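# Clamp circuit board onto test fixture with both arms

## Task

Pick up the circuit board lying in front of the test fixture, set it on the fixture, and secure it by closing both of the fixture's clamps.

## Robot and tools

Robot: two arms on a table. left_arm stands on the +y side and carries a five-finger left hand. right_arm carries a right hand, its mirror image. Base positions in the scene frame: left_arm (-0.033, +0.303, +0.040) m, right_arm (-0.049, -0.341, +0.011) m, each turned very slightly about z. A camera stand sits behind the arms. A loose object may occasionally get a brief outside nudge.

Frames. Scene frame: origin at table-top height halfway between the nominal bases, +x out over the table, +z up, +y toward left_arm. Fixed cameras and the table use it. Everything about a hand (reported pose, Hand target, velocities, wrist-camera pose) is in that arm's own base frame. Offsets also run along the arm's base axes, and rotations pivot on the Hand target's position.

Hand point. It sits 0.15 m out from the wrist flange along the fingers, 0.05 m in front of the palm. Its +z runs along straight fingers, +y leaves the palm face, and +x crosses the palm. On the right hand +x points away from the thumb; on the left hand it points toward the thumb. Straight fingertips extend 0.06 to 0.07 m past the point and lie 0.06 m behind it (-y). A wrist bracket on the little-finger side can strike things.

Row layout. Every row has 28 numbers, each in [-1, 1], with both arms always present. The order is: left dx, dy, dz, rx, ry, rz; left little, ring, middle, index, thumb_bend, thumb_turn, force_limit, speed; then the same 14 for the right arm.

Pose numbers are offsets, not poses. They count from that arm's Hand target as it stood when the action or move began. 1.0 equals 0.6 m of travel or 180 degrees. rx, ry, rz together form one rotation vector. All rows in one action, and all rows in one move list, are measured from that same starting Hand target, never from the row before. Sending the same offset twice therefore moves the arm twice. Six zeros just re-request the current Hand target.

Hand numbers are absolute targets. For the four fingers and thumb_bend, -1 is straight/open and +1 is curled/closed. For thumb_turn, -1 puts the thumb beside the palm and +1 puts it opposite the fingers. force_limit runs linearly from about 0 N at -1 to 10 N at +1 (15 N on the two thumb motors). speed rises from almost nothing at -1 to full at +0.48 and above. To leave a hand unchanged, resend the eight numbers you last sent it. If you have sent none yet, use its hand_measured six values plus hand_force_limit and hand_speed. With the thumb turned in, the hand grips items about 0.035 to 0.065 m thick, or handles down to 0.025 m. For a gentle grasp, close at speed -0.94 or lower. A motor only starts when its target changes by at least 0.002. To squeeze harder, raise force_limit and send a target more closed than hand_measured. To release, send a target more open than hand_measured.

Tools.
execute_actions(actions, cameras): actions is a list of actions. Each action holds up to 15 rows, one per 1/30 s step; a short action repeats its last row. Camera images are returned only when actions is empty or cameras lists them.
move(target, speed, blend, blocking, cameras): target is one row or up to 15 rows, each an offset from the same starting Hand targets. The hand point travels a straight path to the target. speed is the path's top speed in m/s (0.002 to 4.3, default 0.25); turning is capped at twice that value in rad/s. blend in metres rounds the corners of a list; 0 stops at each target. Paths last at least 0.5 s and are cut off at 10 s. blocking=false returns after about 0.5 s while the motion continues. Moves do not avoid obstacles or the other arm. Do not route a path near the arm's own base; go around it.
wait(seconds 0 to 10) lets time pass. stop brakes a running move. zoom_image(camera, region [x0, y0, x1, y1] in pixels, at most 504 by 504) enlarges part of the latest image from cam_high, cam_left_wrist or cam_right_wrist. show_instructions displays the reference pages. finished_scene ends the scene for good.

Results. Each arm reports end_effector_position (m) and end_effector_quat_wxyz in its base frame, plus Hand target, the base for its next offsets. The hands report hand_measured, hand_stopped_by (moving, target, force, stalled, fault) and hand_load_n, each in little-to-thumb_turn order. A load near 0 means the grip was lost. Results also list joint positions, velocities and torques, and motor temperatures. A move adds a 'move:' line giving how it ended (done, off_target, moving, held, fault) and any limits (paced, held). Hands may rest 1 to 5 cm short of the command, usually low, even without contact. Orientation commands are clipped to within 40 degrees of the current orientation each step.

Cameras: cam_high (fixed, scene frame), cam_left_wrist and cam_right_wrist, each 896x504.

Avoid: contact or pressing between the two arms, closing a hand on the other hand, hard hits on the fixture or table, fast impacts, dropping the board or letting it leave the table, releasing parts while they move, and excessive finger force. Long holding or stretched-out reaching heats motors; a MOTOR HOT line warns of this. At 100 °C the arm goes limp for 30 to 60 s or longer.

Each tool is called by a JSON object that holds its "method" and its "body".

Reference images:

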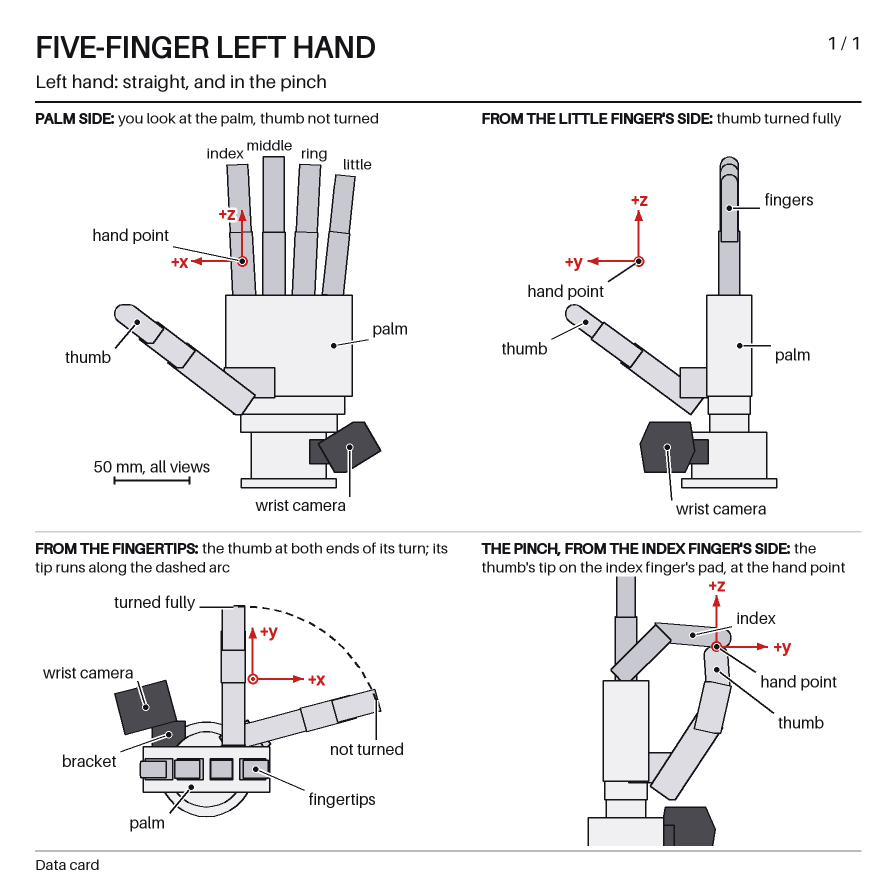

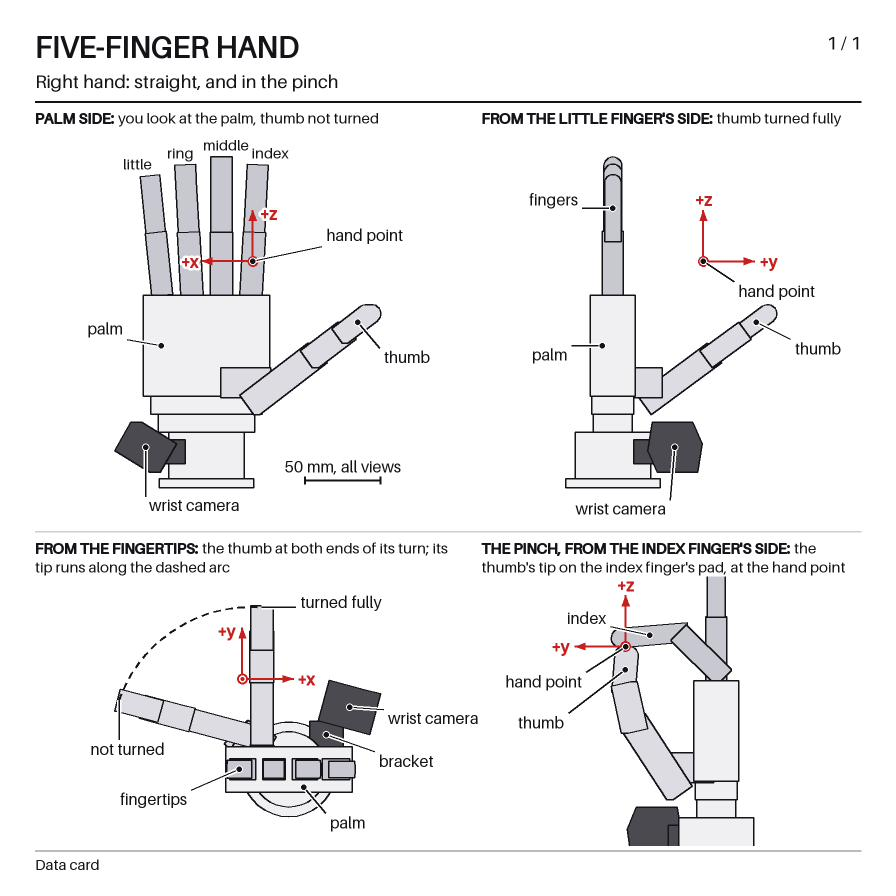

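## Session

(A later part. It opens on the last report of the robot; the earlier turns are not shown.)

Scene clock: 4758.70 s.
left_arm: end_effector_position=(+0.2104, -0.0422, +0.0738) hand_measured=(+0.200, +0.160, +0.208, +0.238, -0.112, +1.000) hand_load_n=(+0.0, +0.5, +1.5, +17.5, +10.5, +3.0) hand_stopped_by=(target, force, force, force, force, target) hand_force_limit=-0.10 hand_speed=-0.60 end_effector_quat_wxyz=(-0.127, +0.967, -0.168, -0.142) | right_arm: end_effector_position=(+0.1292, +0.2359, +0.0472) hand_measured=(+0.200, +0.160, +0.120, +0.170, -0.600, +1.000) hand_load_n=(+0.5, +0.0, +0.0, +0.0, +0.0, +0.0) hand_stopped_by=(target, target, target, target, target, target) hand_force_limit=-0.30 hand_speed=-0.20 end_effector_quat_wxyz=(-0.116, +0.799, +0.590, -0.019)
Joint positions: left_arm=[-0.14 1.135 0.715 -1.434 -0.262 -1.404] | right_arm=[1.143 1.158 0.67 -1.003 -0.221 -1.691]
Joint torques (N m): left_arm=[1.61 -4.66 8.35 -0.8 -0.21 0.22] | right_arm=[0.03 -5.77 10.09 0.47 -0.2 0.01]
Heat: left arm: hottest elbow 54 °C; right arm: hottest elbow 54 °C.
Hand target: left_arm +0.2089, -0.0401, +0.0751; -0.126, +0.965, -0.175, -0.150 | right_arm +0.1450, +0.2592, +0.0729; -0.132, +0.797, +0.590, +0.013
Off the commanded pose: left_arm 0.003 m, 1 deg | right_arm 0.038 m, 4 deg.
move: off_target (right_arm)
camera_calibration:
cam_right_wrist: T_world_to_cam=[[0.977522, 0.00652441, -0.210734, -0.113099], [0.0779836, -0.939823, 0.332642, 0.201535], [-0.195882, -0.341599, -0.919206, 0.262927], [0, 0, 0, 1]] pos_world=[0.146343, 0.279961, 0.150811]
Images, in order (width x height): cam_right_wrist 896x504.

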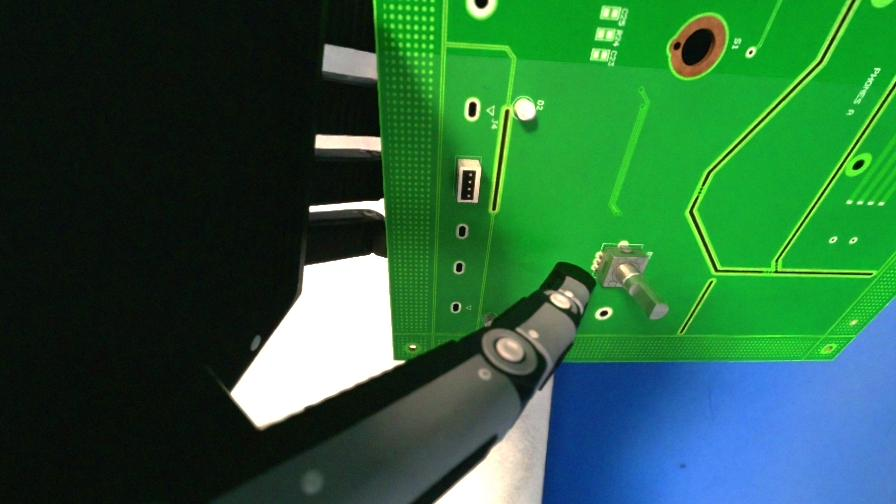

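{"method": "execute_actions", "body": {"actions": [[[0,0,0,0,0,0,0.2,0.6,0.21,0.6,0.35,1,-0.1,-0.6,0,0,0,0,0,0,0.2,0.16,0.12,0.17,-0.6,-1,-0.3,-0.1]]]}}

{"method": "move", "body": {"target": [0, 0, 0, 0, 0, 0, 0.2, 0.6, 0.21, 0.6, 0.35, 1, -0.1, -0.6, -0.0233, -0.022, -0.0582, 0.0106, -0.0106, 0.0507, 0.2, 0.16, 0.12, 0.17, -0.6, -1, -0.3, -0.1], "speed": 0.05, "cameras": ["cam_right_wrist"]}}

Scene clock: 4777.67 s.
left_arm: end_effector_position=(+0.2104, -0.0422, +0.0738) hand_measured=(+0.200, +0.160, +0.208, +0.238, -0.112, +1.000) hand_load_n=(+0.5, +0.0, +2.0, +17.0, +10.5, +3.0) hand_stopped_by=(target, force, force, force, force, target) hand_force_limit=-0.10 hand_speed=-0.60 end_effector_quat_wxyz=(-0.127, +0.967, -0.168, -0.142) | right_arm: end_effector_position=(+0.1296, +0.2360, +0.0474) hand_measured=(+0.200, +0.160, +0.120, +0.170, -0.600, -1.000) hand_load_n=(+0.5, +0.0, +0.5, +0.0, +0.0, +0.0) hand_stopped_by=(target, target, target, target, target, target) hand_force_limit=-0.30 hand_speed=-0.10 end_effector_quat_wxyz=(-0.116, +0.798, +0.591, -0.019)
Joint positions: left_arm=[-0.14 1.135 0.715 -1.434 -0.262 -1.404] | right_arm=[1.142 1.157 0.67 -1.003 -0.221 -1.694]
Joint torques (N m): left_arm=[1.61 -4.66 8.31 -0.81 -0.21 0.22] | right_arm=[0.09 -5.66 10.07 0.47 -0.2 0.04]
Motor temperatures (°C): left_arm=[22 20 54 20 22 22] | right_arm=[21 26 55 24 22 23]
Heat: left arm: hottest elbow 54 °C; right arm: hottest elbow 55 °C.
Hand target: left_arm +0.2089, -0.0401, +0.0751; -0.126, +0.965, -0.175, -0.150 | right_arm +0.1450, +0.2592, +0.0729; -0.132, +0.797, +0.590, +0.013
Off the commanded pose: left_arm 0.003 m, 1 deg | right_arm 0.038 m, 4 deg.

Scene clock: 4779.80 s.
left_arm: end_effector_position=(+0.2104, -0.0421, +0.0738) hand_measured=(+0.200, +0.160, +0.208, +0.238, -0.112, +1.000) hand_load_n=(+4.5, +0.0, +4.0, +13.0, +10.5, +2.5) hand_stopped_by=(target, force, force, force, force, target) hand_force_limit=-0.10 hand_speed=-0.60 end_effector_quat_wxyz=(-0.127, +0.967, -0.168, -0.142) | right_arm: end_effector_position=(+0.1320, +0.2422, +0.0367) hand_measured=(+0.200, +0.160, +0.120, +0.170, -0.600, -1.000) hand_load_n=(+0.0, +0.0, +0.0, +0.0, +0.0, +0.0) hand_stopped_by=(target, target, target, target, target, target) hand_force_limit=-0.30 hand_speed=-0.10 end_effector_quat_wxyz=(-0.131, +0.752, +0.645, +0.017)
Joint positions: left_arm=[-0.14 1.135 0.715 -1.434 -0.262 -1.404] | right_arm=[1.152 1.114 0.604 -0.914 -0.222 -1.821]
Joint torques (N m): left_arm=[1.61 -4.66 8.35 -0.79 -0.19 0.23] | right_arm=[2.02 -4.6 5.38 1.26 -0.37 0.01]
Heat: left arm: hottest elbow 54 °C; right arm: hottest elbow 54 °C.
Hand target: left_arm +0.2089, -0.0402, +0.0751; -0.126, +0.965, -0.175, -0.150 | right_arm +0.1311, +0.2462, +0.0381; -0.136, +0.745, +0.653, +0.026
Off the commanded pose: left_arm 0.003 m, 1 deg | right_arm 0.004 m, 2 deg.
move: done
camera_calibration:
cam_right_wrist: T_world_to_cam=[[0.976206, 0.153131, -0.153532, -0.155449], [0.189737, -0.945984, 0.262897, 0.20006], [-0.104981, -0.285772, -0.95253, 0.231779], [0, 0, 0, 1]] pos_world=[0.138124, 0.279294, 0.144315]
Images, in order (width x height): cam_right_wrist 896x504.

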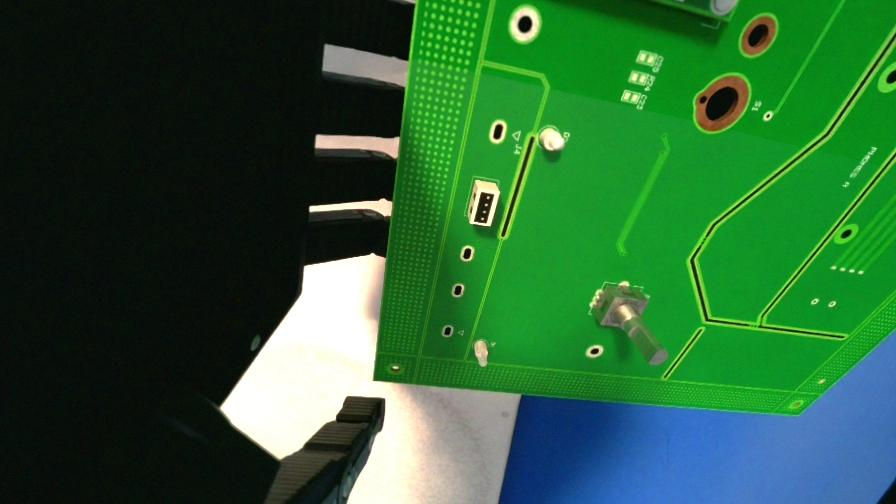

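{"method": "move", "body": {"target": [0, 0, 0, 0, 0, 0, 0.2, 0.6, 0.21, 0.6, 0.35, 1, -0.1, -0.6, 0.025, 0.0, -0.0065, 0, 0, 0, 0.2, 0.16, 0.12, 0.17, -0.6, -1, -0.3, -0.1], "speed": 0.05, "cameras": ["cam_right_wrist", "cam_high"]}}

Scene clock: 4793.73 s.
left_arm: end_effector_position=(+0.2104, -0.0421, +0.0738) hand_measured=(+0.200, +0.160, +0.208, +0.238, -0.112, +1.000) hand_load_n=(+4.5, +0.0, +4.0, +13.5, +10.5, +2.5) hand_stopped_by=(target, force, force, force, force, target) hand_force_limit=-0.10 hand_speed=-0.60 end_effector_quat_wxyz=(-0.127, +0.967, -0.168, -0.142) | right_arm: end_effector_position=(+0.1426, +0.2415, +0.0337) hand_measured=(+0.200, +0.160, +0.120, +0.170, -0.600, -1.000) hand_load_n=(+0.0, +0.0, +0.0, +0.0, +0.0, +0.0) hand_stopped_by=(target, target, target, target, target, target) hand_force_limit=-0.30 hand_speed=-0.10 end_effector_quat_wxyz=(-0.132, +0.747, +0.651, +0.020)
Joint positions: left_arm=[-0.14 1.135 0.715 -1.434 -0.262 -1.404] | right_arm=[1.114 1.128 0.604 -0.905 -0.229 -1.873]
Joint torques (N m): left_arm=[1.61 -4.66 8.34 -0.8 -0.19 0.23] | right_arm=[0.73 -3.43 6 1.26 -0.44 -0.01]
Heat: left arm: hottest elbow 54 °C; right arm: hottest elbow 51 °C.
Hand target: left_arm +0.2089, -0.0402, +0.0751; -0.126, +0.965, -0.175, -0.150 | right_arm +0.1461, +0.2462, +0.0342; -0.136, +0.745, +0.653, +0.026
Off the commanded pose: left_arm 0.003 m, 1 deg | right_arm 0.006 m, 1 deg.
move: done
camera_calibration:
cam_right_wrist: T_world_to_cam=[[0.974561, 0.16741, -0.149011, -0.169532], [0.201727, -0.944921, 0.257741, 0.196388], [-0.0976554, -0.281244, -0.954655, 0.227713], [0, 0, 0, 1]] pos_world=[0.14784, 0.277996, 0.141508]
Images, in order (width x height): cam_high 896x504, cam_right_wrist 896x504.

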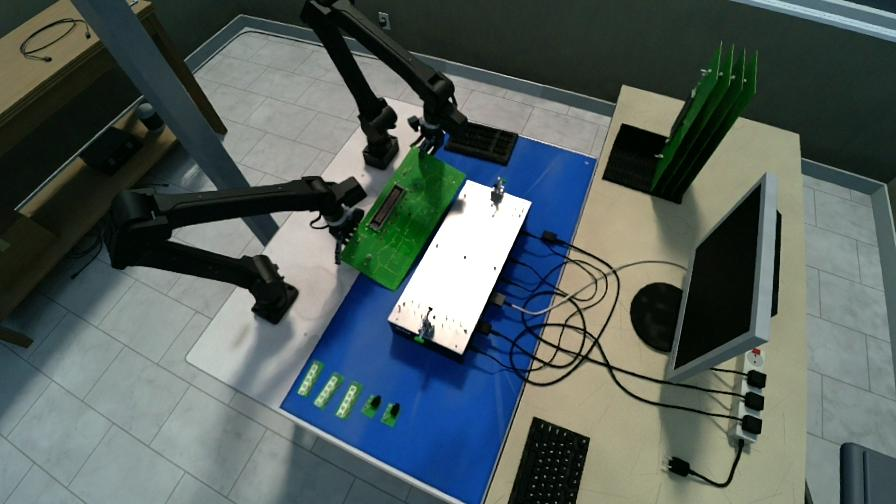

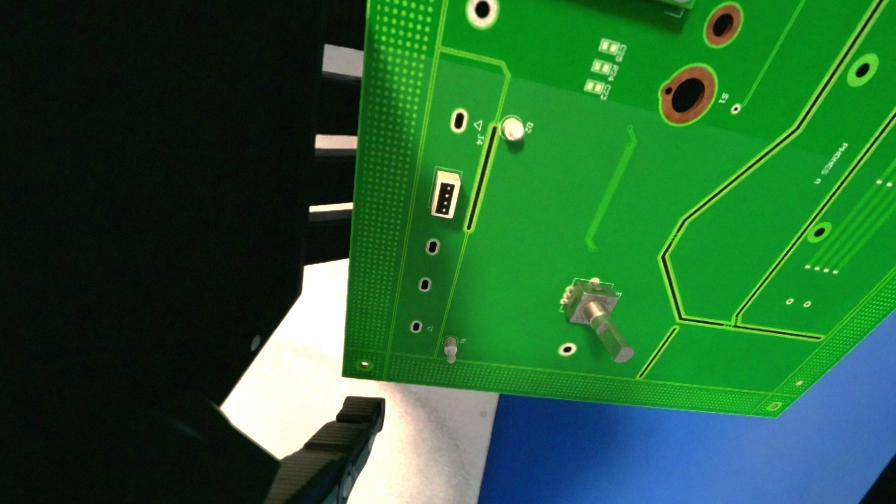

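{"method": "move", "body": {"target": [0, 0, 0, 0, 0, 0, 0.2, 0.6, 0.21, 0.6, 0.35, 1, -0.1, -0.6, 0.006, 0.004, 0.028, 0, 0, 0, 0.2, 0.16, 0.12, 0.17, -0.6, -1, -0.3, -0.1], "speed": 0.04, "cameras": ["cam_right_wrist"]}}

Scene clock: 4800.40 s.
left_arm: end_effector_position=(+0.2104, -0.0421, +0.0738) hand_measured=(+0.200, +0.160, +0.208, +0.238, -0.112, +1.000) hand_load_n=(+5.0, +0.0, +4.0, +13.5, +10.5, +2.5) hand_stopped_by=(target, force, force, force, force, target) hand_force_limit=-0.10 hand_speed=-0.60 end_effector_quat_wxyz=(-0.127, +0.967, -0.168, -0.142) | right_arm: end_effector_position=(+0.1400, +0.2328, +0.0333) hand_measured=(+0.200, +0.160, +0.120, +0.170, -0.600, -1.000) hand_load_n=(+0.0, +0.5, +0.0, +0.0, +0.0, +0.0) hand_stopped_by=(target, target, target, target, target, target) hand_force_limit=-0.30 hand_speed=-0.10 end_effector_quat_wxyz=(-0.126, +0.749, +0.651, +0.006)
Joint positions: left_arm=[-0.14 1.135 0.715 -1.434 -0.262 -1.404] | right_arm=[1.108 1.126 0.604 -0.94 -0.229 -1.882]
Joint torques (N m): left_arm=[1.67 -4.66 8.34 -0.79 -0.19 0.22] | right_arm=[0.5 -4.78 8.64 0.38 -0.44 -0.01]
Motor temperatures (°C): left_arm=[22 20 54 20 22 22] | right_arm=[21 26 50 24 22 23]
Heat: left arm: hottest elbow 54 °C; right arm: hottest elbow 50 °C.
Hand target: left_arm +0.2089, -0.0402, +0.0751; -0.126, +0.965, -0.175, -0.150 | right_arm +0.1497, +0.2486, +0.0510; -0.136, +0.745, +0.653, +0.026
Off the commanded pose: left_arm 0.003 m, 1 deg | right_arm 0.026 m, 3 deg.
move: off_target (right_arm)
camera_calibration:
cam_right_wrist: T_world_to_cam=[[0.972028, 0.165381, -0.166768, -0.164113], [0.207648, -0.936923, 0.281171, 0.185377], [-0.109748, -0.307935, -0.945056, 0.232292], [0, 0, 0, 1]] pos_world=[0.146523, 0.272356, 0.140037]
Images, in order (width x height): cam_right_wrist 896x504.

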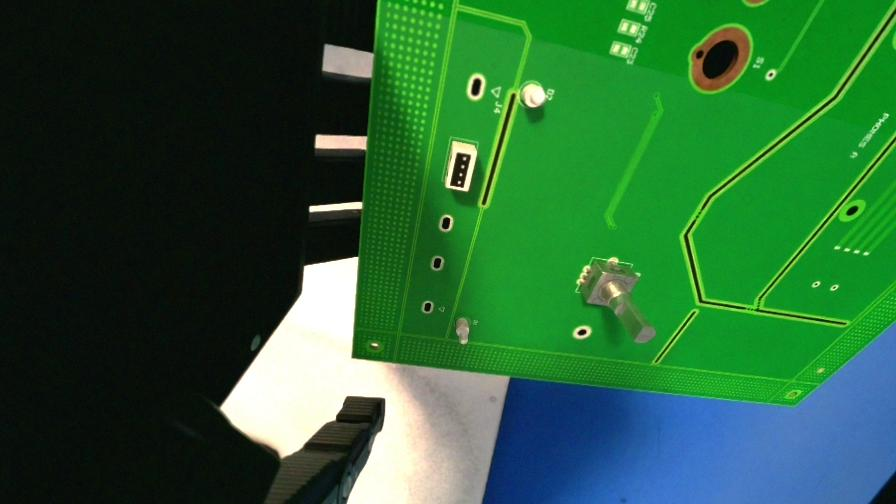

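{"method": "move", "body": {"target": [0, 0, 0, 0, 0, 0, 0.2, 0.6, 0.21, 0.6, 0.35, 1, -0.1, -0.6, 0.005, 0.012, 0.015, 0, 0, 0, 0.2, 0.16, 0.12, 0.17, -0.6, -1, -0.3, -0.1], "speed": 0.04, "cameras": ["cam_right_wrist"]}}

Scene clock: 4805.37 s.
left_arm: end_effector_position=(+0.2104, -0.0421, +0.0738) hand_measured=(+0.200, +0.160, +0.208, +0.238, -0.112, +1.000) hand_load_n=(+4.0, +0.0, +4.0, +13.5, +10.5, +2.5) hand_stopped_by=(target, force, force, force, force, target) hand_force_limit=-0.10 hand_speed=-0.60 end_effector_quat_wxyz=(-0.127, +0.967, -0.168, -0.142) | right_arm: end_effector_position=(+0.1422, +0.2375, +0.0417) hand_measured=(+0.200, +0.160, +0.120, +0.170, -0.600, -1.000) hand_load_n=(+0.0, +0.0, +0.0, +0.0, +0.0, +0.0) hand_stopped_by=(target, target, target, target, target, target) hand_force_limit=-0.30 hand_speed=-0.10 end_effector_quat_wxyz=(-0.127, +0.748, +0.651, +0.007)
Joint positions: left_arm=[-0.14 1.135 0.715 -1.434 -0.262 -1.404] | right_arm=[1.108 1.126 0.629 -0.962 -0.23 -1.882]
Joint torques (N m): left_arm=[1.55 -4.66 8.32 -0.8 -0.19 0.23] | right_arm=[0.73 -3.96 9.32 0.42 -0.41 0.01]
Heat: left arm: hottest elbow 53 °C; right arm: hottest elbow 49 °C.
Hand target: left_arm +0.2089, -0.0402, +0.0751; -0.126, +0.965, -0.175, -0.150 | right_arm +0.1527, +0.2558, +0.0600; -0.136, +0.744, +0.653, +0.026
Off the commanded pose: left_arm 0.003 m, 1 deg | right_arm 0.028 m, 3 deg.
move: off_target (right_arm)
camera_calibration:
cam_right_wrist: T_world_to_cam=[[0.972074, 0.166181, -0.1657, -0.165951], [0.207855, -0.937472, 0.279181, 0.187073], [-0.108945, -0.305826, -0.945834, 0.241332], [0, 0, 0, 1]] pos_world=[0.148724, 0.276759, 0.148535]
Images, in order (width x height): cam_right_wrist 896x504.

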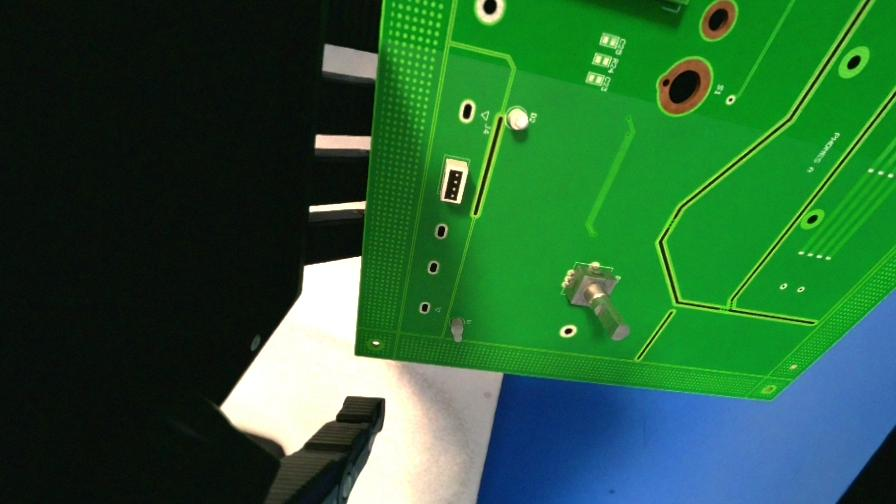

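{"method": "execute_actions", "body": {"actions": [[[0,0,0,0,0,0,0.2,0.6,0.21,0.6,0.35,1,-0.1,-0.6,0,0,0,0,0,0,0.2,0.16,0.12,0.17,-0.6,1,-0.3,-0.3]],[[0,0,0,0,0,0,0.2,0.6,0.21,0.6,0.35,1,-0.1,-0.6,0,0,0,0,0,0,0.2,0.16,0.12,0.17,-0.6,1,-0.3,-0.3]],[[0,0,0,0,0,0,0.2,0.6,0.21,0.6,0.35,1,-0.1,-0.6,0,0,0,0,0,0,0.2,0.16,0.12,0.17,-0.6,1,-0.3,-0.3]]]}}

{"method": "execute_actions", "body": {"actions": [[[0,0,0,0,0,0,0.2,0.6,0.21,0.6,0.35,1,-0.1,-0.6,0,0,0,0,0,0,0.2,0.16,0.12,0.17,0.35,1,-0.3,-0.3]]], "cameras": ["cam_right_wrist"]}}

Scene clock: 4822.50 s.
left_arm: end_effector_position=(+0.2104, -0.0421, +0.0738) hand_measured=(+0.200, +0.160, +0.208, +0.238, -0.112, +1.000) hand_load_n=(+4.0, +0.0, +4.0, +13.5, +10.5, +2.5) hand_stopped_by=(target, force, force, force, force, target) hand_force_limit=-0.10 hand_speed=-0.60 end_effector_quat_wxyz=(-0.127, +0.967, -0.168, -0.142) | right_arm: end_effector_position=(+0.1422, +0.2375, +0.0417) hand_measured=(+0.200, +0.160, +0.120, +0.170, -0.600, +1.000) hand_load_n=(+0.0, +0.0, +0.0, +0.0, +0.0, +0.0) hand_stopped_by=(target, target, target, target, target, target) hand_force_limit=-0.30 hand_speed=-0.30 end_effector_quat_wxyz=(-0.127, +0.748, +0.651, +0.007)
Joint positions: left_arm=[-0.14 1.135 0.715 -1.434 -0.262 -1.404] | right_arm=[1.108 1.126 0.629 -0.962 -0.23 -1.882]
Joint torques (N m): left_arm=[1.61 -4.66 8.34 -0.81 -0.19 0.23] | right_arm=[0.79 -4.01 9.33 0.42 -0.41 0.01]
Heat: left arm: hottest elbow 53 °C; right arm: hottest elbow 53 °C.
Hand target: left_arm +0.2089, -0.0402, +0.0751; -0.126, +0.965, -0.175, -0.150 | right_arm +0.1527, +0.2558, +0.0600; -0.136, +0.745, +0.653, +0.026
Off the commanded pose: left_arm 0.003 m, 1 deg | right_arm 0.028 m, 3 deg.

Scene clock: 4823.30 s.
left_arm: end_effector_position=(+0.2104, -0.0421, +0.0738) hand_measured=(+0.200, +0.160, +0.208, +0.238, -0.112, +1.000) hand_load_n=(+5.0, +0.0, +4.0, +12.5, +10.5, +2.0) hand_stopped_by=(target, force, force, force, force, target) hand_force_limit=-0.10 hand_speed=-0.60 end_effector_quat_wxyz=(-0.127, +0.967, -0.168, -0.142) | right_arm: end_effector_position=(+0.1422, +0.2374, +0.0417) hand_measured=(+0.200, +0.160, +0.120, +0.170, -0.140, +1.000) hand_load_n=(+1.0, +0.0, +0.0, +0.0, +4.0, +1.0) hand_stopped_by=(target, target, target, target, force, target) hand_force_limit=-0.30 hand_speed=-0.30 end_effector_quat_wxyz=(-0.127, +0.747, +0.652, +0.006)
Joint positions: left_arm=[-0.14 1.135 0.715 -1.434 -0.262 -1.404] | right_arm=[1.108 1.126 0.629 -0.964 -0.23 -1.886]
Joint torques (N m): left_arm=[1.67 -4.72 8.32 -0.79 -0.19 0.23] | right_arm=[0.73 -3.96 9.33 0.44 -0.41 0.04]
Heat: left arm: hottest elbow 53 °C; right arm: hottest elbow 53 °C.
Hand target: left_arm +0.2089, -0.0402, +0.0751; -0.126, +0.965, -0.175, -0.150 | right_arm +0.1527, +0.2557, +0.0600; -0.136, +0.745, +0.653, +0.026
Off the commanded pose: left_arm 0.003 m, 1 deg | right_arm 0.028 m, 3 deg.
camera_calibration:
cam_right_wrist: T_world_to_cam=[[0.971496, 0.169727, -0.165493, -0.166686], [0.21126, -0.936578, 0.279626, 0.186292], [-0.107538, -0.306618, -0.945738, 0.241306], [0, 0, 0, 1]] pos_world=[0.148528, 0.276757, 0.148535]
Images, in order (width x height): cam_right_wrist 896x504.

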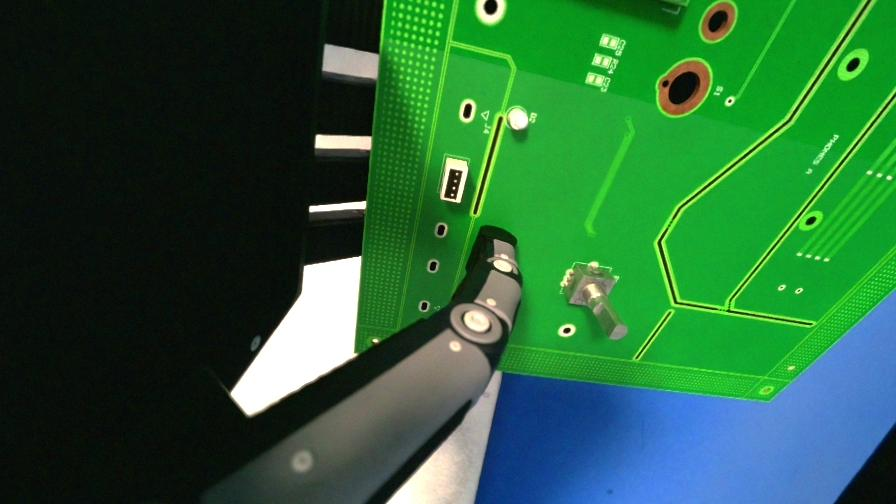

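{"method": "execute_actions", "body": {"actions": [[[0,0,0,0,0,0,0.2,0.6,0.21,0.6,0.35,1,-0.1,-0.6,0,0,0,0,0,0,0.6,0.6,0.6,0.6,0.35,1,-0.1,-0.6]]]}}

{"method": "wait", "body": {"seconds": 1.0, "cameras": ["all"]}}

Scene clock: 4826.93 s.
left_arm: end_effector_position=(+0.2103, -0.0426, +0.0739) hand_measured=(+0.200, +0.160, +0.208, +0.238, -0.112, +1.000) hand_load_n=(+4.0, +0.0, +3.5, +13.0, +10.5, +2.5) hand_stopped_by=(target, force, force, force, force, target) hand_force_limit=-0.10 hand_speed=-0.60 end_effector_quat_wxyz=(-0.126, +0.967, -0.168, -0.142) | right_arm: end_effector_position=(+0.1421, +0.2371, +0.0412) hand_measured=(+0.294, +0.258, +0.226, +0.236, -0.142, +1.000) hand_load_n=(+11.5, +16.0, +6.0, +13.0, +9.0, +1.0) hand_stopped_by=(force, force, force, force, force, target) hand_force_limit=-0.10 hand_speed=-0.60 end_effector_quat_wxyz=(-0.126, +0.746, +0.654, +0.005)
Joint positions: left_arm=[-0.14 1.135 0.715 -1.434 -0.259 -1.404] | right_arm=[1.108 1.128 0.629 -0.966 -0.23 -1.891]
Joint torques (N m): left_arm=[1.67 -4.66 8.35 -0.77 -0.28 0.22] | right_arm=[0.73 -4.19 9.32 0.53 -0.42 0.08]
Heat: left arm: hottest elbow 53 °C; right arm: hottest elbow 54 °C.
Hand target: left_arm +0.2090, -0.0402, +0.0751; -0.125, +0.965, -0.175, -0.150 | right_arm +0.1527, +0.2558, +0.0601; -0.136, +0.744, +0.653, +0.026
Off the commanded pose: left_arm 0.003 m, 1 deg | right_arm 0.028 m, 3 deg.

Scene clock: 4827.93 s.
left_arm: end_effector_position=(+0.2103, -0.0426, +0.0739) hand_measured=(+0.200, +0.160, +0.208, +0.238, -0.112, +1.000) hand_load_n=(+4.0, +0.0, +3.5, +13.0, +10.5, +2.0) hand_stopped_by=(target, force, force, force, force, target) hand_force_limit=-0.10 hand_speed=-0.60 end_effector_quat_wxyz=(-0.126, +0.967, -0.168, -0.142) | right_arm: end_effector_position=(+0.1421, +0.2371, +0.0412) hand_measured=(+0.294, +0.258, +0.226, +0.236, -0.142, +1.000) hand_load_n=(+11.5, +16.0, +6.0, +13.0, +9.0, +1.0) hand_stopped_by=(force, force, force, force, force, target) hand_force_limit=-0.10 hand_speed=-0.60 end_effector_quat_wxyz=(-0.126, +0.746, +0.654, +0.005)
Joint positions: left_arm=[-0.14 1.135 0.715 -1.434 -0.259 -1.404] | right_arm=[1.108 1.128 0.629 -0.966 -0.23 -1.891]
Joint torques (N m): left_arm=[1.61 -4.72 8.34 -0.77 -0.28 0.23] | right_arm=[0.73 -4.19 9.31 0.51 -0.41 0.08]
Heat: left arm: hottest elbow 53 °C; right arm: hottest elbow 54 °C.
Hand target: left_arm +0.2090, -0.0402, +0.0751; -0.125, +0.965, -0.175, -0.150 | right_arm +0.1527, +0.2558, +0.0601; -0.136, +0.744, +0.653, +0.026
Off the commanded pose: left_arm 0.003 m, 1 deg | right_arm 0.028 m, 3 deg.
wait: 1.00 s; at rest by 0.17 s
camera_calibration:
cam_left_wrist: T_world_to_cam=[[0.56835, 0.812592, 0.129123, -0.0975237], [0.804921, -0.581645, 0.117437, -0.197419], [0.170532, 0.0371881, -0.98465, 0.155194], [0, 0, 0, 1]] pos_world=[0.187869, -0.0413525, 0.188588]
cam_right_wrist: T_world_to_cam=[[0.970599, 0.173603, -0.16673, -0.167365], [0.215647, -0.934883, 0.281939, 0.185062], [-0.106928, -0.309604, -0.944834, 0.241226], [0, 0, 0, 1]] pos_world=[0.148331, 0.276751, 0.147838]

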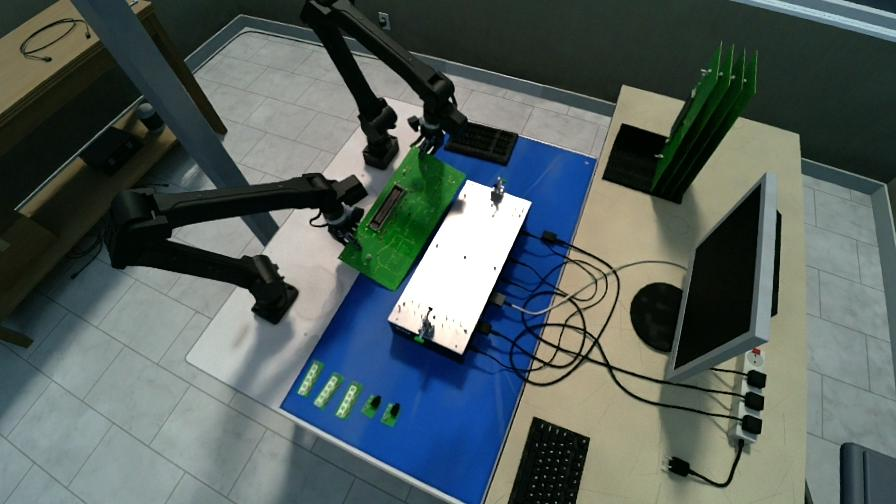

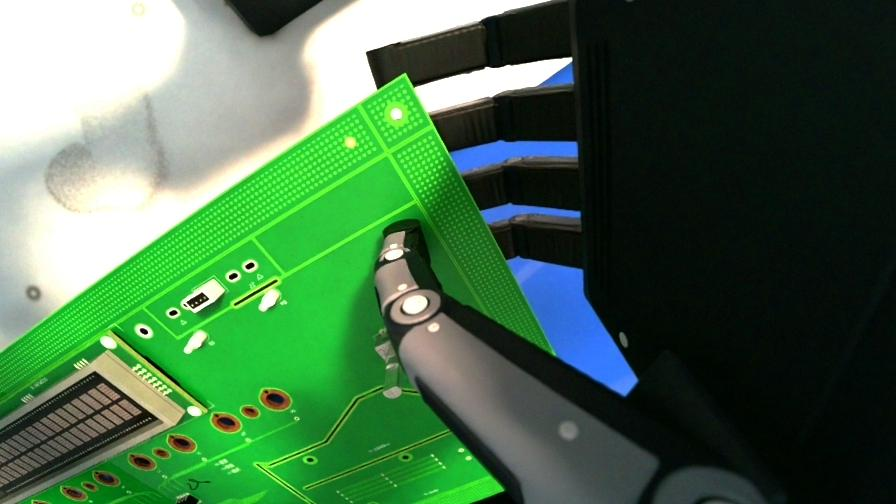

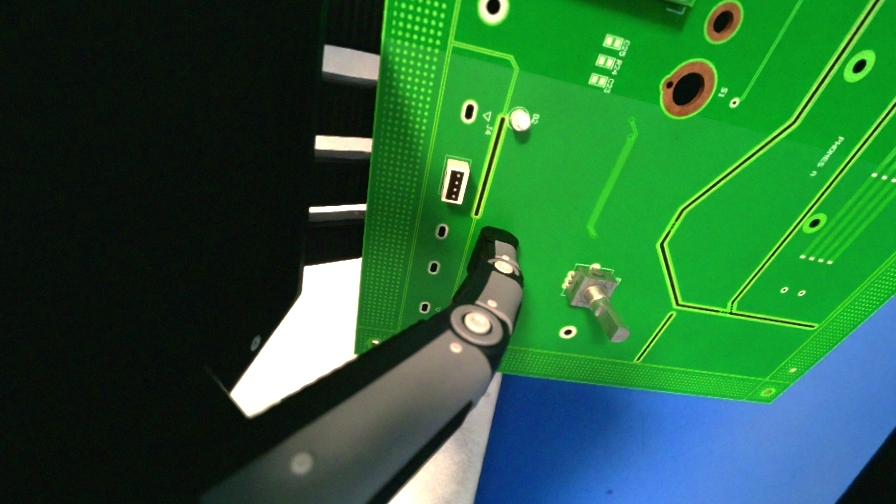

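{"method": "execute_actions", "body": {"actions": [[[0,0,0,0,0,0,0.2,0.6,0.21,0.6,-0.3,1,-0.1,-0.6,0,0,0,0,0,0,0.6,0.6,0.6,0.6,0.35,1,-0.1,-0.6]]]}}

{"method": "move", "body": {"target": [0.002, -0.002, 0.0, 0.0235, -0.0164, 0.09, 0.2, 0.6, 0.21, 0.6, -0.3, 1, -0.1, -0.6, 0, 0, 0, 0, 0, 0, 0.6, 0.6, 0.6, 0.6, 0.35, 1, -0.1, -0.6], "speed": 0.06, "cameras": ["cam_left_wrist", "cam_right_wrist"]}}

Scene clock: 4851.77 s.
left_arm: end_effector_position=(+0.2094, -0.0423, +0.0741) hand_measured=(+0.200, +0.160, +0.210, +0.238, -0.300, +1.000) hand_load_n=(+0.0, +0.0, +0.0, +1.0, +0.0, +0.0) hand_stopped_by=(target, force, force, force, target, target) hand_force_limit=-0.10 hand_speed=-0.60 end_effector_quat_wxyz=(-0.127, +0.967, -0.170, -0.143) | right_arm: end_effector_position=(+0.1420, +0.2367, +0.0412) hand_measured=(+0.294, +0.258, +0.226, +0.236, -0.142, +1.000) hand_load_n=(+10.0, +14.5, +6.5, +14.5, +8.5, +1.0) hand_stopped_by=(force, force, force, force, force, target) hand_force_limit=-0.10 hand_speed=-0.60 end_effector_quat_wxyz=(-0.126, +0.745, +0.655, +0.004)
Joint positions: left_arm=[-0.14 1.135 0.715 -1.436 -0.261 -1.399] | right_arm=[1.108 1.128 0.629 -0.967 -0.23 -1.893]
Joint torques (N m): left_arm=[1.61 -4.72 8.34 -0.68 -0.23 0.17] | right_arm=[0.67 -4.19 9.31 0.57 -0.42 0.1]
Motor temperatures (°C): left_arm=[22 20 53 20 22 22] | right_arm=[21 26 56 24 22 23]
Heat: left arm: hottest elbow 53 °C; right arm: hottest elbow 56 °C.
Hand target: left_arm +0.2089, -0.0401, +0.0751; -0.126, +0.965, -0.175, -0.150 | right_arm +0.1527, +0.2557, +0.0600; -0.136, +0.745, +0.653, +0.026
Off the commanded pose: left_arm 0.002 m, 1 deg | right_arm 0.029 m, 3 deg.

Scene clock: 4854.73 s.
left_arm: end_effector_position=(+0.2092, -0.0380, +0.0718) hand_measured=(+0.200, +0.160, +0.210, +0.238, -0.300, +1.000) hand_load_n=(+2.5, +0.0, +0.0, +0.0, +1.0, -1.5) hand_stopped_by=(target, force, force, force, target, target) hand_force_limit=-0.10 hand_speed=-0.60 end_effector_quat_wxyz=(-0.142, +0.977, -0.034, -0.155) | right_arm: end_effector_position=(+0.1419, +0.2364, +0.0412) hand_measured=(+0.294, +0.258, +0.226, +0.236, -0.142, +1.000) hand_load_n=(+10.5, +15.5, +6.0, +13.5, +9.0, +1.0) hand_stopped_by=(force, force, force, force, force, target) hand_force_limit=-0.10 hand_speed=-0.60 end_effector_quat_wxyz=(-0.125, +0.745, +0.656, +0.004)
Joint positions: left_arm=[-0.144 1.135 0.707 -1.491 -0.246 -1.689] | right_arm=[1.108 1.128 0.629 -0.969 -0.23 -1.895]
Joint torques (N m): left_arm=[-0.5 -6.18 7.8 -0.69 0.03 -0.21] | right_arm=[0.73 -4.19 9.31 0.62 -0.42 0.11]
Motor temperatures (°C): left_arm=[22 20 53 20 22 22] | right_arm=[21 26 56 24 22 23]
Heat: left arm: hottest elbow 53 °C; right arm: hottest elbow 56 °C.
Hand target: left_arm +0.2101, -0.0414, +0.0750; -0.143, +0.978, -0.028, -0.148 | right_arm +0.1527, +0.2557, +0.0600; -0.136, +0.745, +0.653, +0.026
Off the commanded pose: left_arm 0.005 m, 1 deg | right_arm 0.029 m, 3 deg.
move: off_target (right_arm)
camera_calibration:
cam_left_wrist: T_world_to_cam=[[0.337235, 0.920124, 0.199108, -0.0529911], [0.927224, -0.361227, 0.0988443, -0.209441], [0.162872, 0.151284, -0.97498, 0.158381], [0, 0, 0, 1]] pos_world=[0.186274, -0.050858, 0.185671]
cam_right_wrist: T_world_to_cam=[[0.969762, 0.177111, -0.167909, -0.167597], [0.21963, -0.933333, 0.283994, 0.183475], [-0.106416, -0.312285, -0.944009, 0.241509], [0, 0, 0, 1]] pos_world=[0.147933, 0.276346, 0.14774]
Images, in order (width x height): cam_left_wrist 896x504, cam_right_wrist 896x504.

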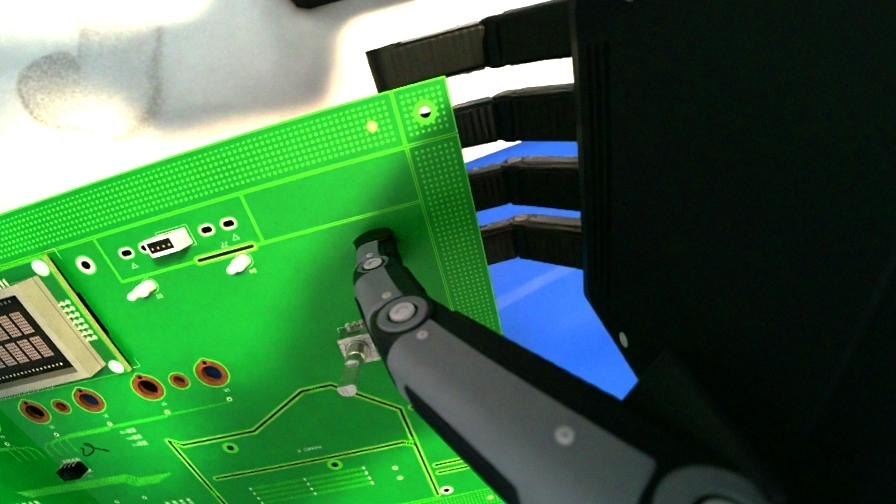

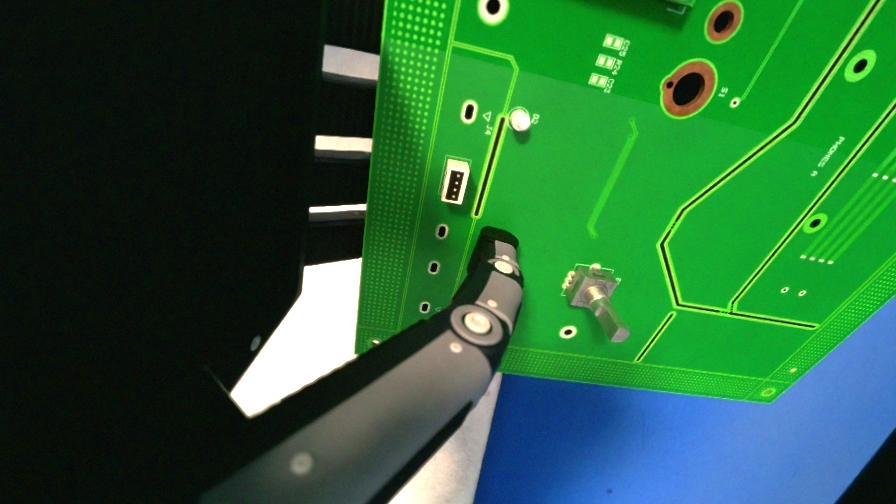

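{"method": "execute_actions", "body": {"actions": [[[0,0,0,0,0,0,0.2,0.6,0.21,0.6,0.35,1,-0.1,-0.4,0,0,0,0,0,0,0.6,0.6,0.6,0.6,0.35,1,-0.1,-0.6]]]}}

{"method": "wait", "body": {"seconds": 1.0}}

Scene clock: 4859.40 s.
left_arm: end_effector_position=(+0.2090, -0.0391, +0.0720) hand_measured=(+0.200, +0.160, +0.210, +0.238, -0.222, +1.000) hand_load_n=(+9.0, +0.0, +0.0, +0.0, +6.5, +0.5) hand_stopped_by=(target, force, force, force, force, target) hand_force_limit=-0.10 hand_speed=-0.40 end_effector_quat_wxyz=(-0.141, +0.977, -0.034, -0.154) | right_arm: end_effector_position=(+0.1418, +0.2362, +0.0412) hand_measured=(+0.294, +0.258, +0.226, +0.236, -0.142, +1.000) hand_load_n=(+11.0, +15.5, +6.0, +12.5, +9.0, +1.0) hand_stopped_by=(force, force, force, force, force, target) hand_force_limit=-0.10 hand_speed=-0.60 end_effector_quat_wxyz=(-0.125, +0.745, +0.656, +0.003)
Joint positions: left_arm=[-0.146 1.134 0.707 -1.491 -0.242 -1.689] | right_arm=[1.108 1.128 0.629 -0.97 -0.23 -1.895]
Joint torques (N m): left_arm=[-0.32 -6.07 7.83 -0.66 -0.11 -0.2] | right_arm=[0.73 -4.19 9.31 0.64 -0.43 0.11]
Motor temperatures (°C): left_arm=[22 20 53 20 22 22] | right_arm=[21 26 57 24 22 23]
Heat: left arm: hottest elbow 53 °C; right arm: hottest elbow 57 °C.
Hand target: left_arm +0.2100, -0.0414, +0.0750; -0.143, +0.978, -0.028, -0.148 | right_arm +0.1527, +0.2557, +0.0600; -0.136, +0.745, +0.653, +0.026
Off the commanded pose: left_arm 0.004 m, 1 deg | right_arm 0.029 m, 3 deg.

Scene clock: 4860.40 s.
left_arm: end_effector_position=(+0.2090, -0.0391, +0.0720) hand_measured=(+0.200, +0.160, +0.210, +0.238, -0.222, +1.000) hand_load_n=(+9.0, +0.0, +0.0, +0.0, +6.5, +0.5) hand_stopped_by=(target, force, force, force, force, target) hand_force_limit=-0.10 hand_speed=-0.40 end_effector_quat_wxyz=(-0.141, +0.977, -0.034, -0.154) | right_arm: end_effector_position=(+0.1418, +0.2362, +0.0412) hand_measured=(+0.294, +0.258, +0.226, +0.236, -0.142, +1.000) hand_load_n=(+11.0, +15.5, +5.5, +13.0, +9.5, +1.0) hand_stopped_by=(force, force, force, force, force, target) hand_force_limit=-0.10 hand_speed=-0.60 end_effector_quat_wxyz=(-0.125, +0.745, +0.656, +0.003)
Joint positions: left_arm=[-0.146 1.134 0.707 -1.491 -0.242 -1.689] | right_arm=[1.108 1.128 0.629 -0.97 -0.23 -1.895]
Joint torques (N m): left_arm=[-0.38 -6.07 7.82 -0.68 -0.11 -0.2] | right_arm=[0.73 -4.19 9.32 0.64 -0.42 0.11]
Motor temperatures (°C): left_arm=[22 20 53 20 22 22] | right_arm=[21 26 57 24 22 23]
Heat: left arm: hottest elbow 53 °C; right arm: hottest elbow 57 °C.
Hand target: left_arm +0.2100, -0.0414, +0.0750; -0.143, +0.978, -0.028, -0.148 | right_arm +0.1527, +0.2557, +0.0600; -0.136, +0.745, +0.653, +0.026
Off the commanded pose: left_arm 0.004 m, 1 deg | right_arm 0.029 m, 3 deg.
wait: 1.00 s; at rest by 0.17 s

{"method": "execute_actions", "body": {"actions": [[[0,0,0,0,0,0,0.2,0.62,0.62,0.62,0.35,1,-0.1,-0.6,0,0,0,0,0,0,0.6,0.6,0.6,0.6,0.35,1,-0.1,-0.6]]]}}

{"method": "wait", "body": {"seconds": 1.0}}

Scene clock: 4865.77 s.
left_arm: end_effector_position=(+0.2092, -0.0392, +0.0726) hand_measured=(+0.200, +0.216, +0.238, +0.270, -0.224, +1.000) hand_load_n=(+0.0, +14.5, +11.0, +10.5, +10.5, +0.5) hand_stopped_by=(target, force, force, force, force, target) hand_force_limit=-0.10 hand_speed=-0.60 end_effector_quat_wxyz=(-0.140, +0.978, -0.034, -0.153) | right_arm: end_effector_position=(+0.1420, +0.2365, +0.0419) hand_measured=(+0.294, +0.258, +0.226, +0.236, -0.142, +1.000) hand_load_n=(+9.5, +15.0, +6.0, +13.0, +9.0, +1.0) hand_stopped_by=(force, force, force, force, force, target) hand_force_limit=-0.10 hand_speed=-0.60 end_effector_quat_wxyz=(-0.125, +0.745, +0.656, +0.003)
Joint positions: left_arm=[-0.146 1.131 0.707 -1.491 -0.242 -1.69] | right_arm=[1.108 1.128 0.631 -0.972 -0.229 -1.895]
Joint torques (N m): left_arm=[-0.32 -5.77 7.84 -0.68 -0.11 -0.2] | right_arm=[0.67 -4.19 9.17 0.73 -0.45 0.11]
Motor temperatures (°C): left_arm=[22 20 53 20 22 22] | right_arm=[21 26 57 24 22 23]
Heat: left arm: hottest elbow 53 °C; right arm: hottest elbow 57 °C.
Hand target: left_arm +0.2100, -0.0414, +0.0750; -0.143, +0.978, -0.028, -0.148 | right_arm +0.1527, +0.2558, +0.0601; -0.136, +0.745, +0.653, +0.026
Off the commanded pose: left_arm 0.003 m, 1 deg | right_arm 0.028 m, 3 deg.

Scene clock: 4866.77 s.
left_arm: end_effector_position=(+0.2092, -0.0392, +0.0726) hand_measured=(+0.200, +0.216, +0.238, +0.270, -0.224, +1.000) hand_load_n=(+0.0, +15.0, +11.5, +10.5, +10.0, +0.5) hand_stopped_by=(target, force, force, force, force, target) hand_force_limit=-0.10 hand_speed=-0.60 end_effector_quat_wxyz=(-0.140, +0.978, -0.034, -0.153) | right_arm: end_effector_position=(+0.1420, +0.2365, +0.0419) hand_measured=(+0.294, +0.258, +0.226, +0.236, -0.142, +1.000) hand_load_n=(+9.5, +15.0, +6.5, +13.5, +9.5, +1.5) hand_stopped_by=(force, force, force, force, force, target) hand_force_limit=-0.10 hand_speed=-0.60 end_effector_quat_wxyz=(-0.125, +0.745, +0.656, +0.003)
Joint positions: left_arm=[-0.146 1.131 0.707 -1.491 -0.242 -1.69] | right_arm=[1.108 1.128 0.631 -0.972 -0.229 -1.895]
Joint torques (N m): left_arm=[-0.38 -5.83 7.84 -0.66 -0.11 -0.2] | right_arm=[0.73 -4.19 9.16 0.75 -0.45 0.11]
Motor temperatures (°C): left_arm=[22 20 53 20 22 22] | right_arm=[21 26 57 24 22 23]
Heat: left arm: hottest elbow 53 °C; right arm: hottest elbow 57 °C.
Hand target: left_arm +0.2100, -0.0414, +0.0750; -0.143, +0.978, -0.028, -0.148 | right_arm +0.1527, +0.2558, +0.0601; -0.136, +0.745, +0.653, +0.026
Off the commanded pose: left_arm 0.003 m, 1 deg | right_arm 0.028 m, 3 deg.
wait: 1.00 s; at rest by 0.17 s

{"method": "wait", "body": {"seconds": 0.1, "cameras": ["cam_high"]}}

{"method": "zoom_image", "body": {"camera": "cam_high", "region": [320, 130, 480, 300]}}

Scene clock: 4873.37 s.
left_arm: end_effector_position=(+0.2092, -0.0392, +0.0726) hand_measured=(+0.200, +0.216, +0.238, +0.270, -0.224, +1.000) hand_load_n=(+0.0, +15.0, +11.5, +10.5, +10.0, +0.0) hand_stopped_by=(target, force, force, force, force, target) hand_force_limit=-0.10 hand_speed=-0.60 end_effector_quat_wxyz=(-0.140, +0.978, -0.034, -0.153) | right_arm: end_effector_position=(+0.1420, +0.2365, +0.0419) hand_measured=(+0.294, +0.258, +0.226, +0.236, -0.142, +1.000) hand_load_n=(+9.5, +14.5, +6.0, +13.5, +9.0, +1.0) hand_stopped_by=(force, force, force, force, force, target) hand_force_limit=-0.10 hand_speed=-0.60 end_effector_quat_wxyz=(-0.125, +0.745, +0.656, +0.003)
Joint positions: left_arm=[-0.146 1.131 0.707 -1.491 -0.242 -1.69] | right_arm=[1.108 1.128 0.631 -0.972 -0.229 -1.895]
Joint torques (N m): left_arm=[-0.38 -5.77 7.83 -0.66 -0.11 -0.2] | right_arm=[0.67 -4.19 9.16 0.73 -0.45 0.11]
Motor temperatures (°C): left_arm=[22 20 53 20 22 22] | right_arm=[21 26 55 24 22 23]
Heat: left arm: hottest elbow 53 °C; right arm: hottest elbow 55 °C.
Hand target: left_arm +0.2100, -0.0414, +0.0750; -0.143, +0.978, -0.028, -0.148 | right_arm +0.1527, +0.2558, +0.0601; -0.136, +0.745, +0.653, +0.026
Off the commanded pose: left_arm 0.003 m, 1 deg | right_arm 0.028 m, 3 deg.
wait: 0.10 s; at rest from the start
Images, in order (width x height): cam_high 896x504.

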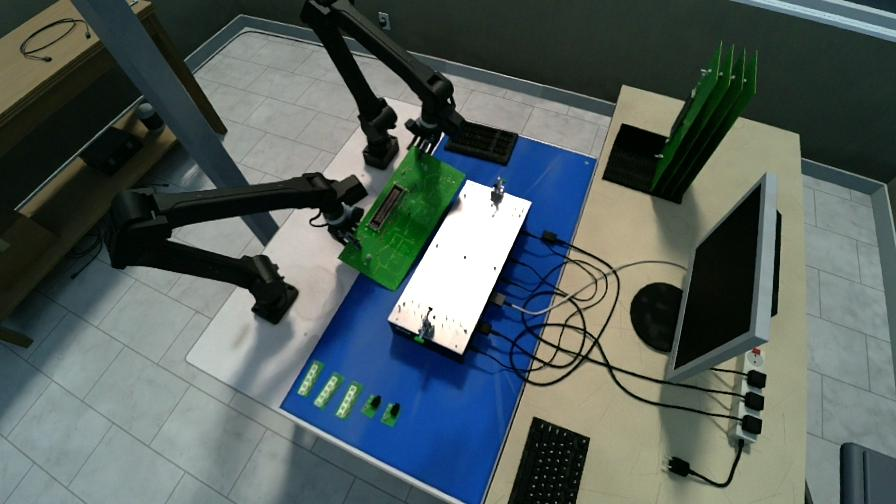

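Scaled by 2.965.

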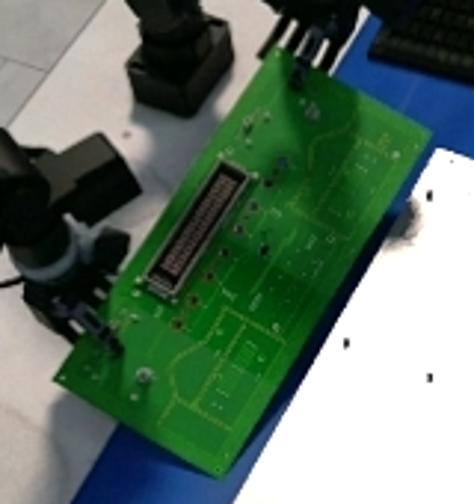

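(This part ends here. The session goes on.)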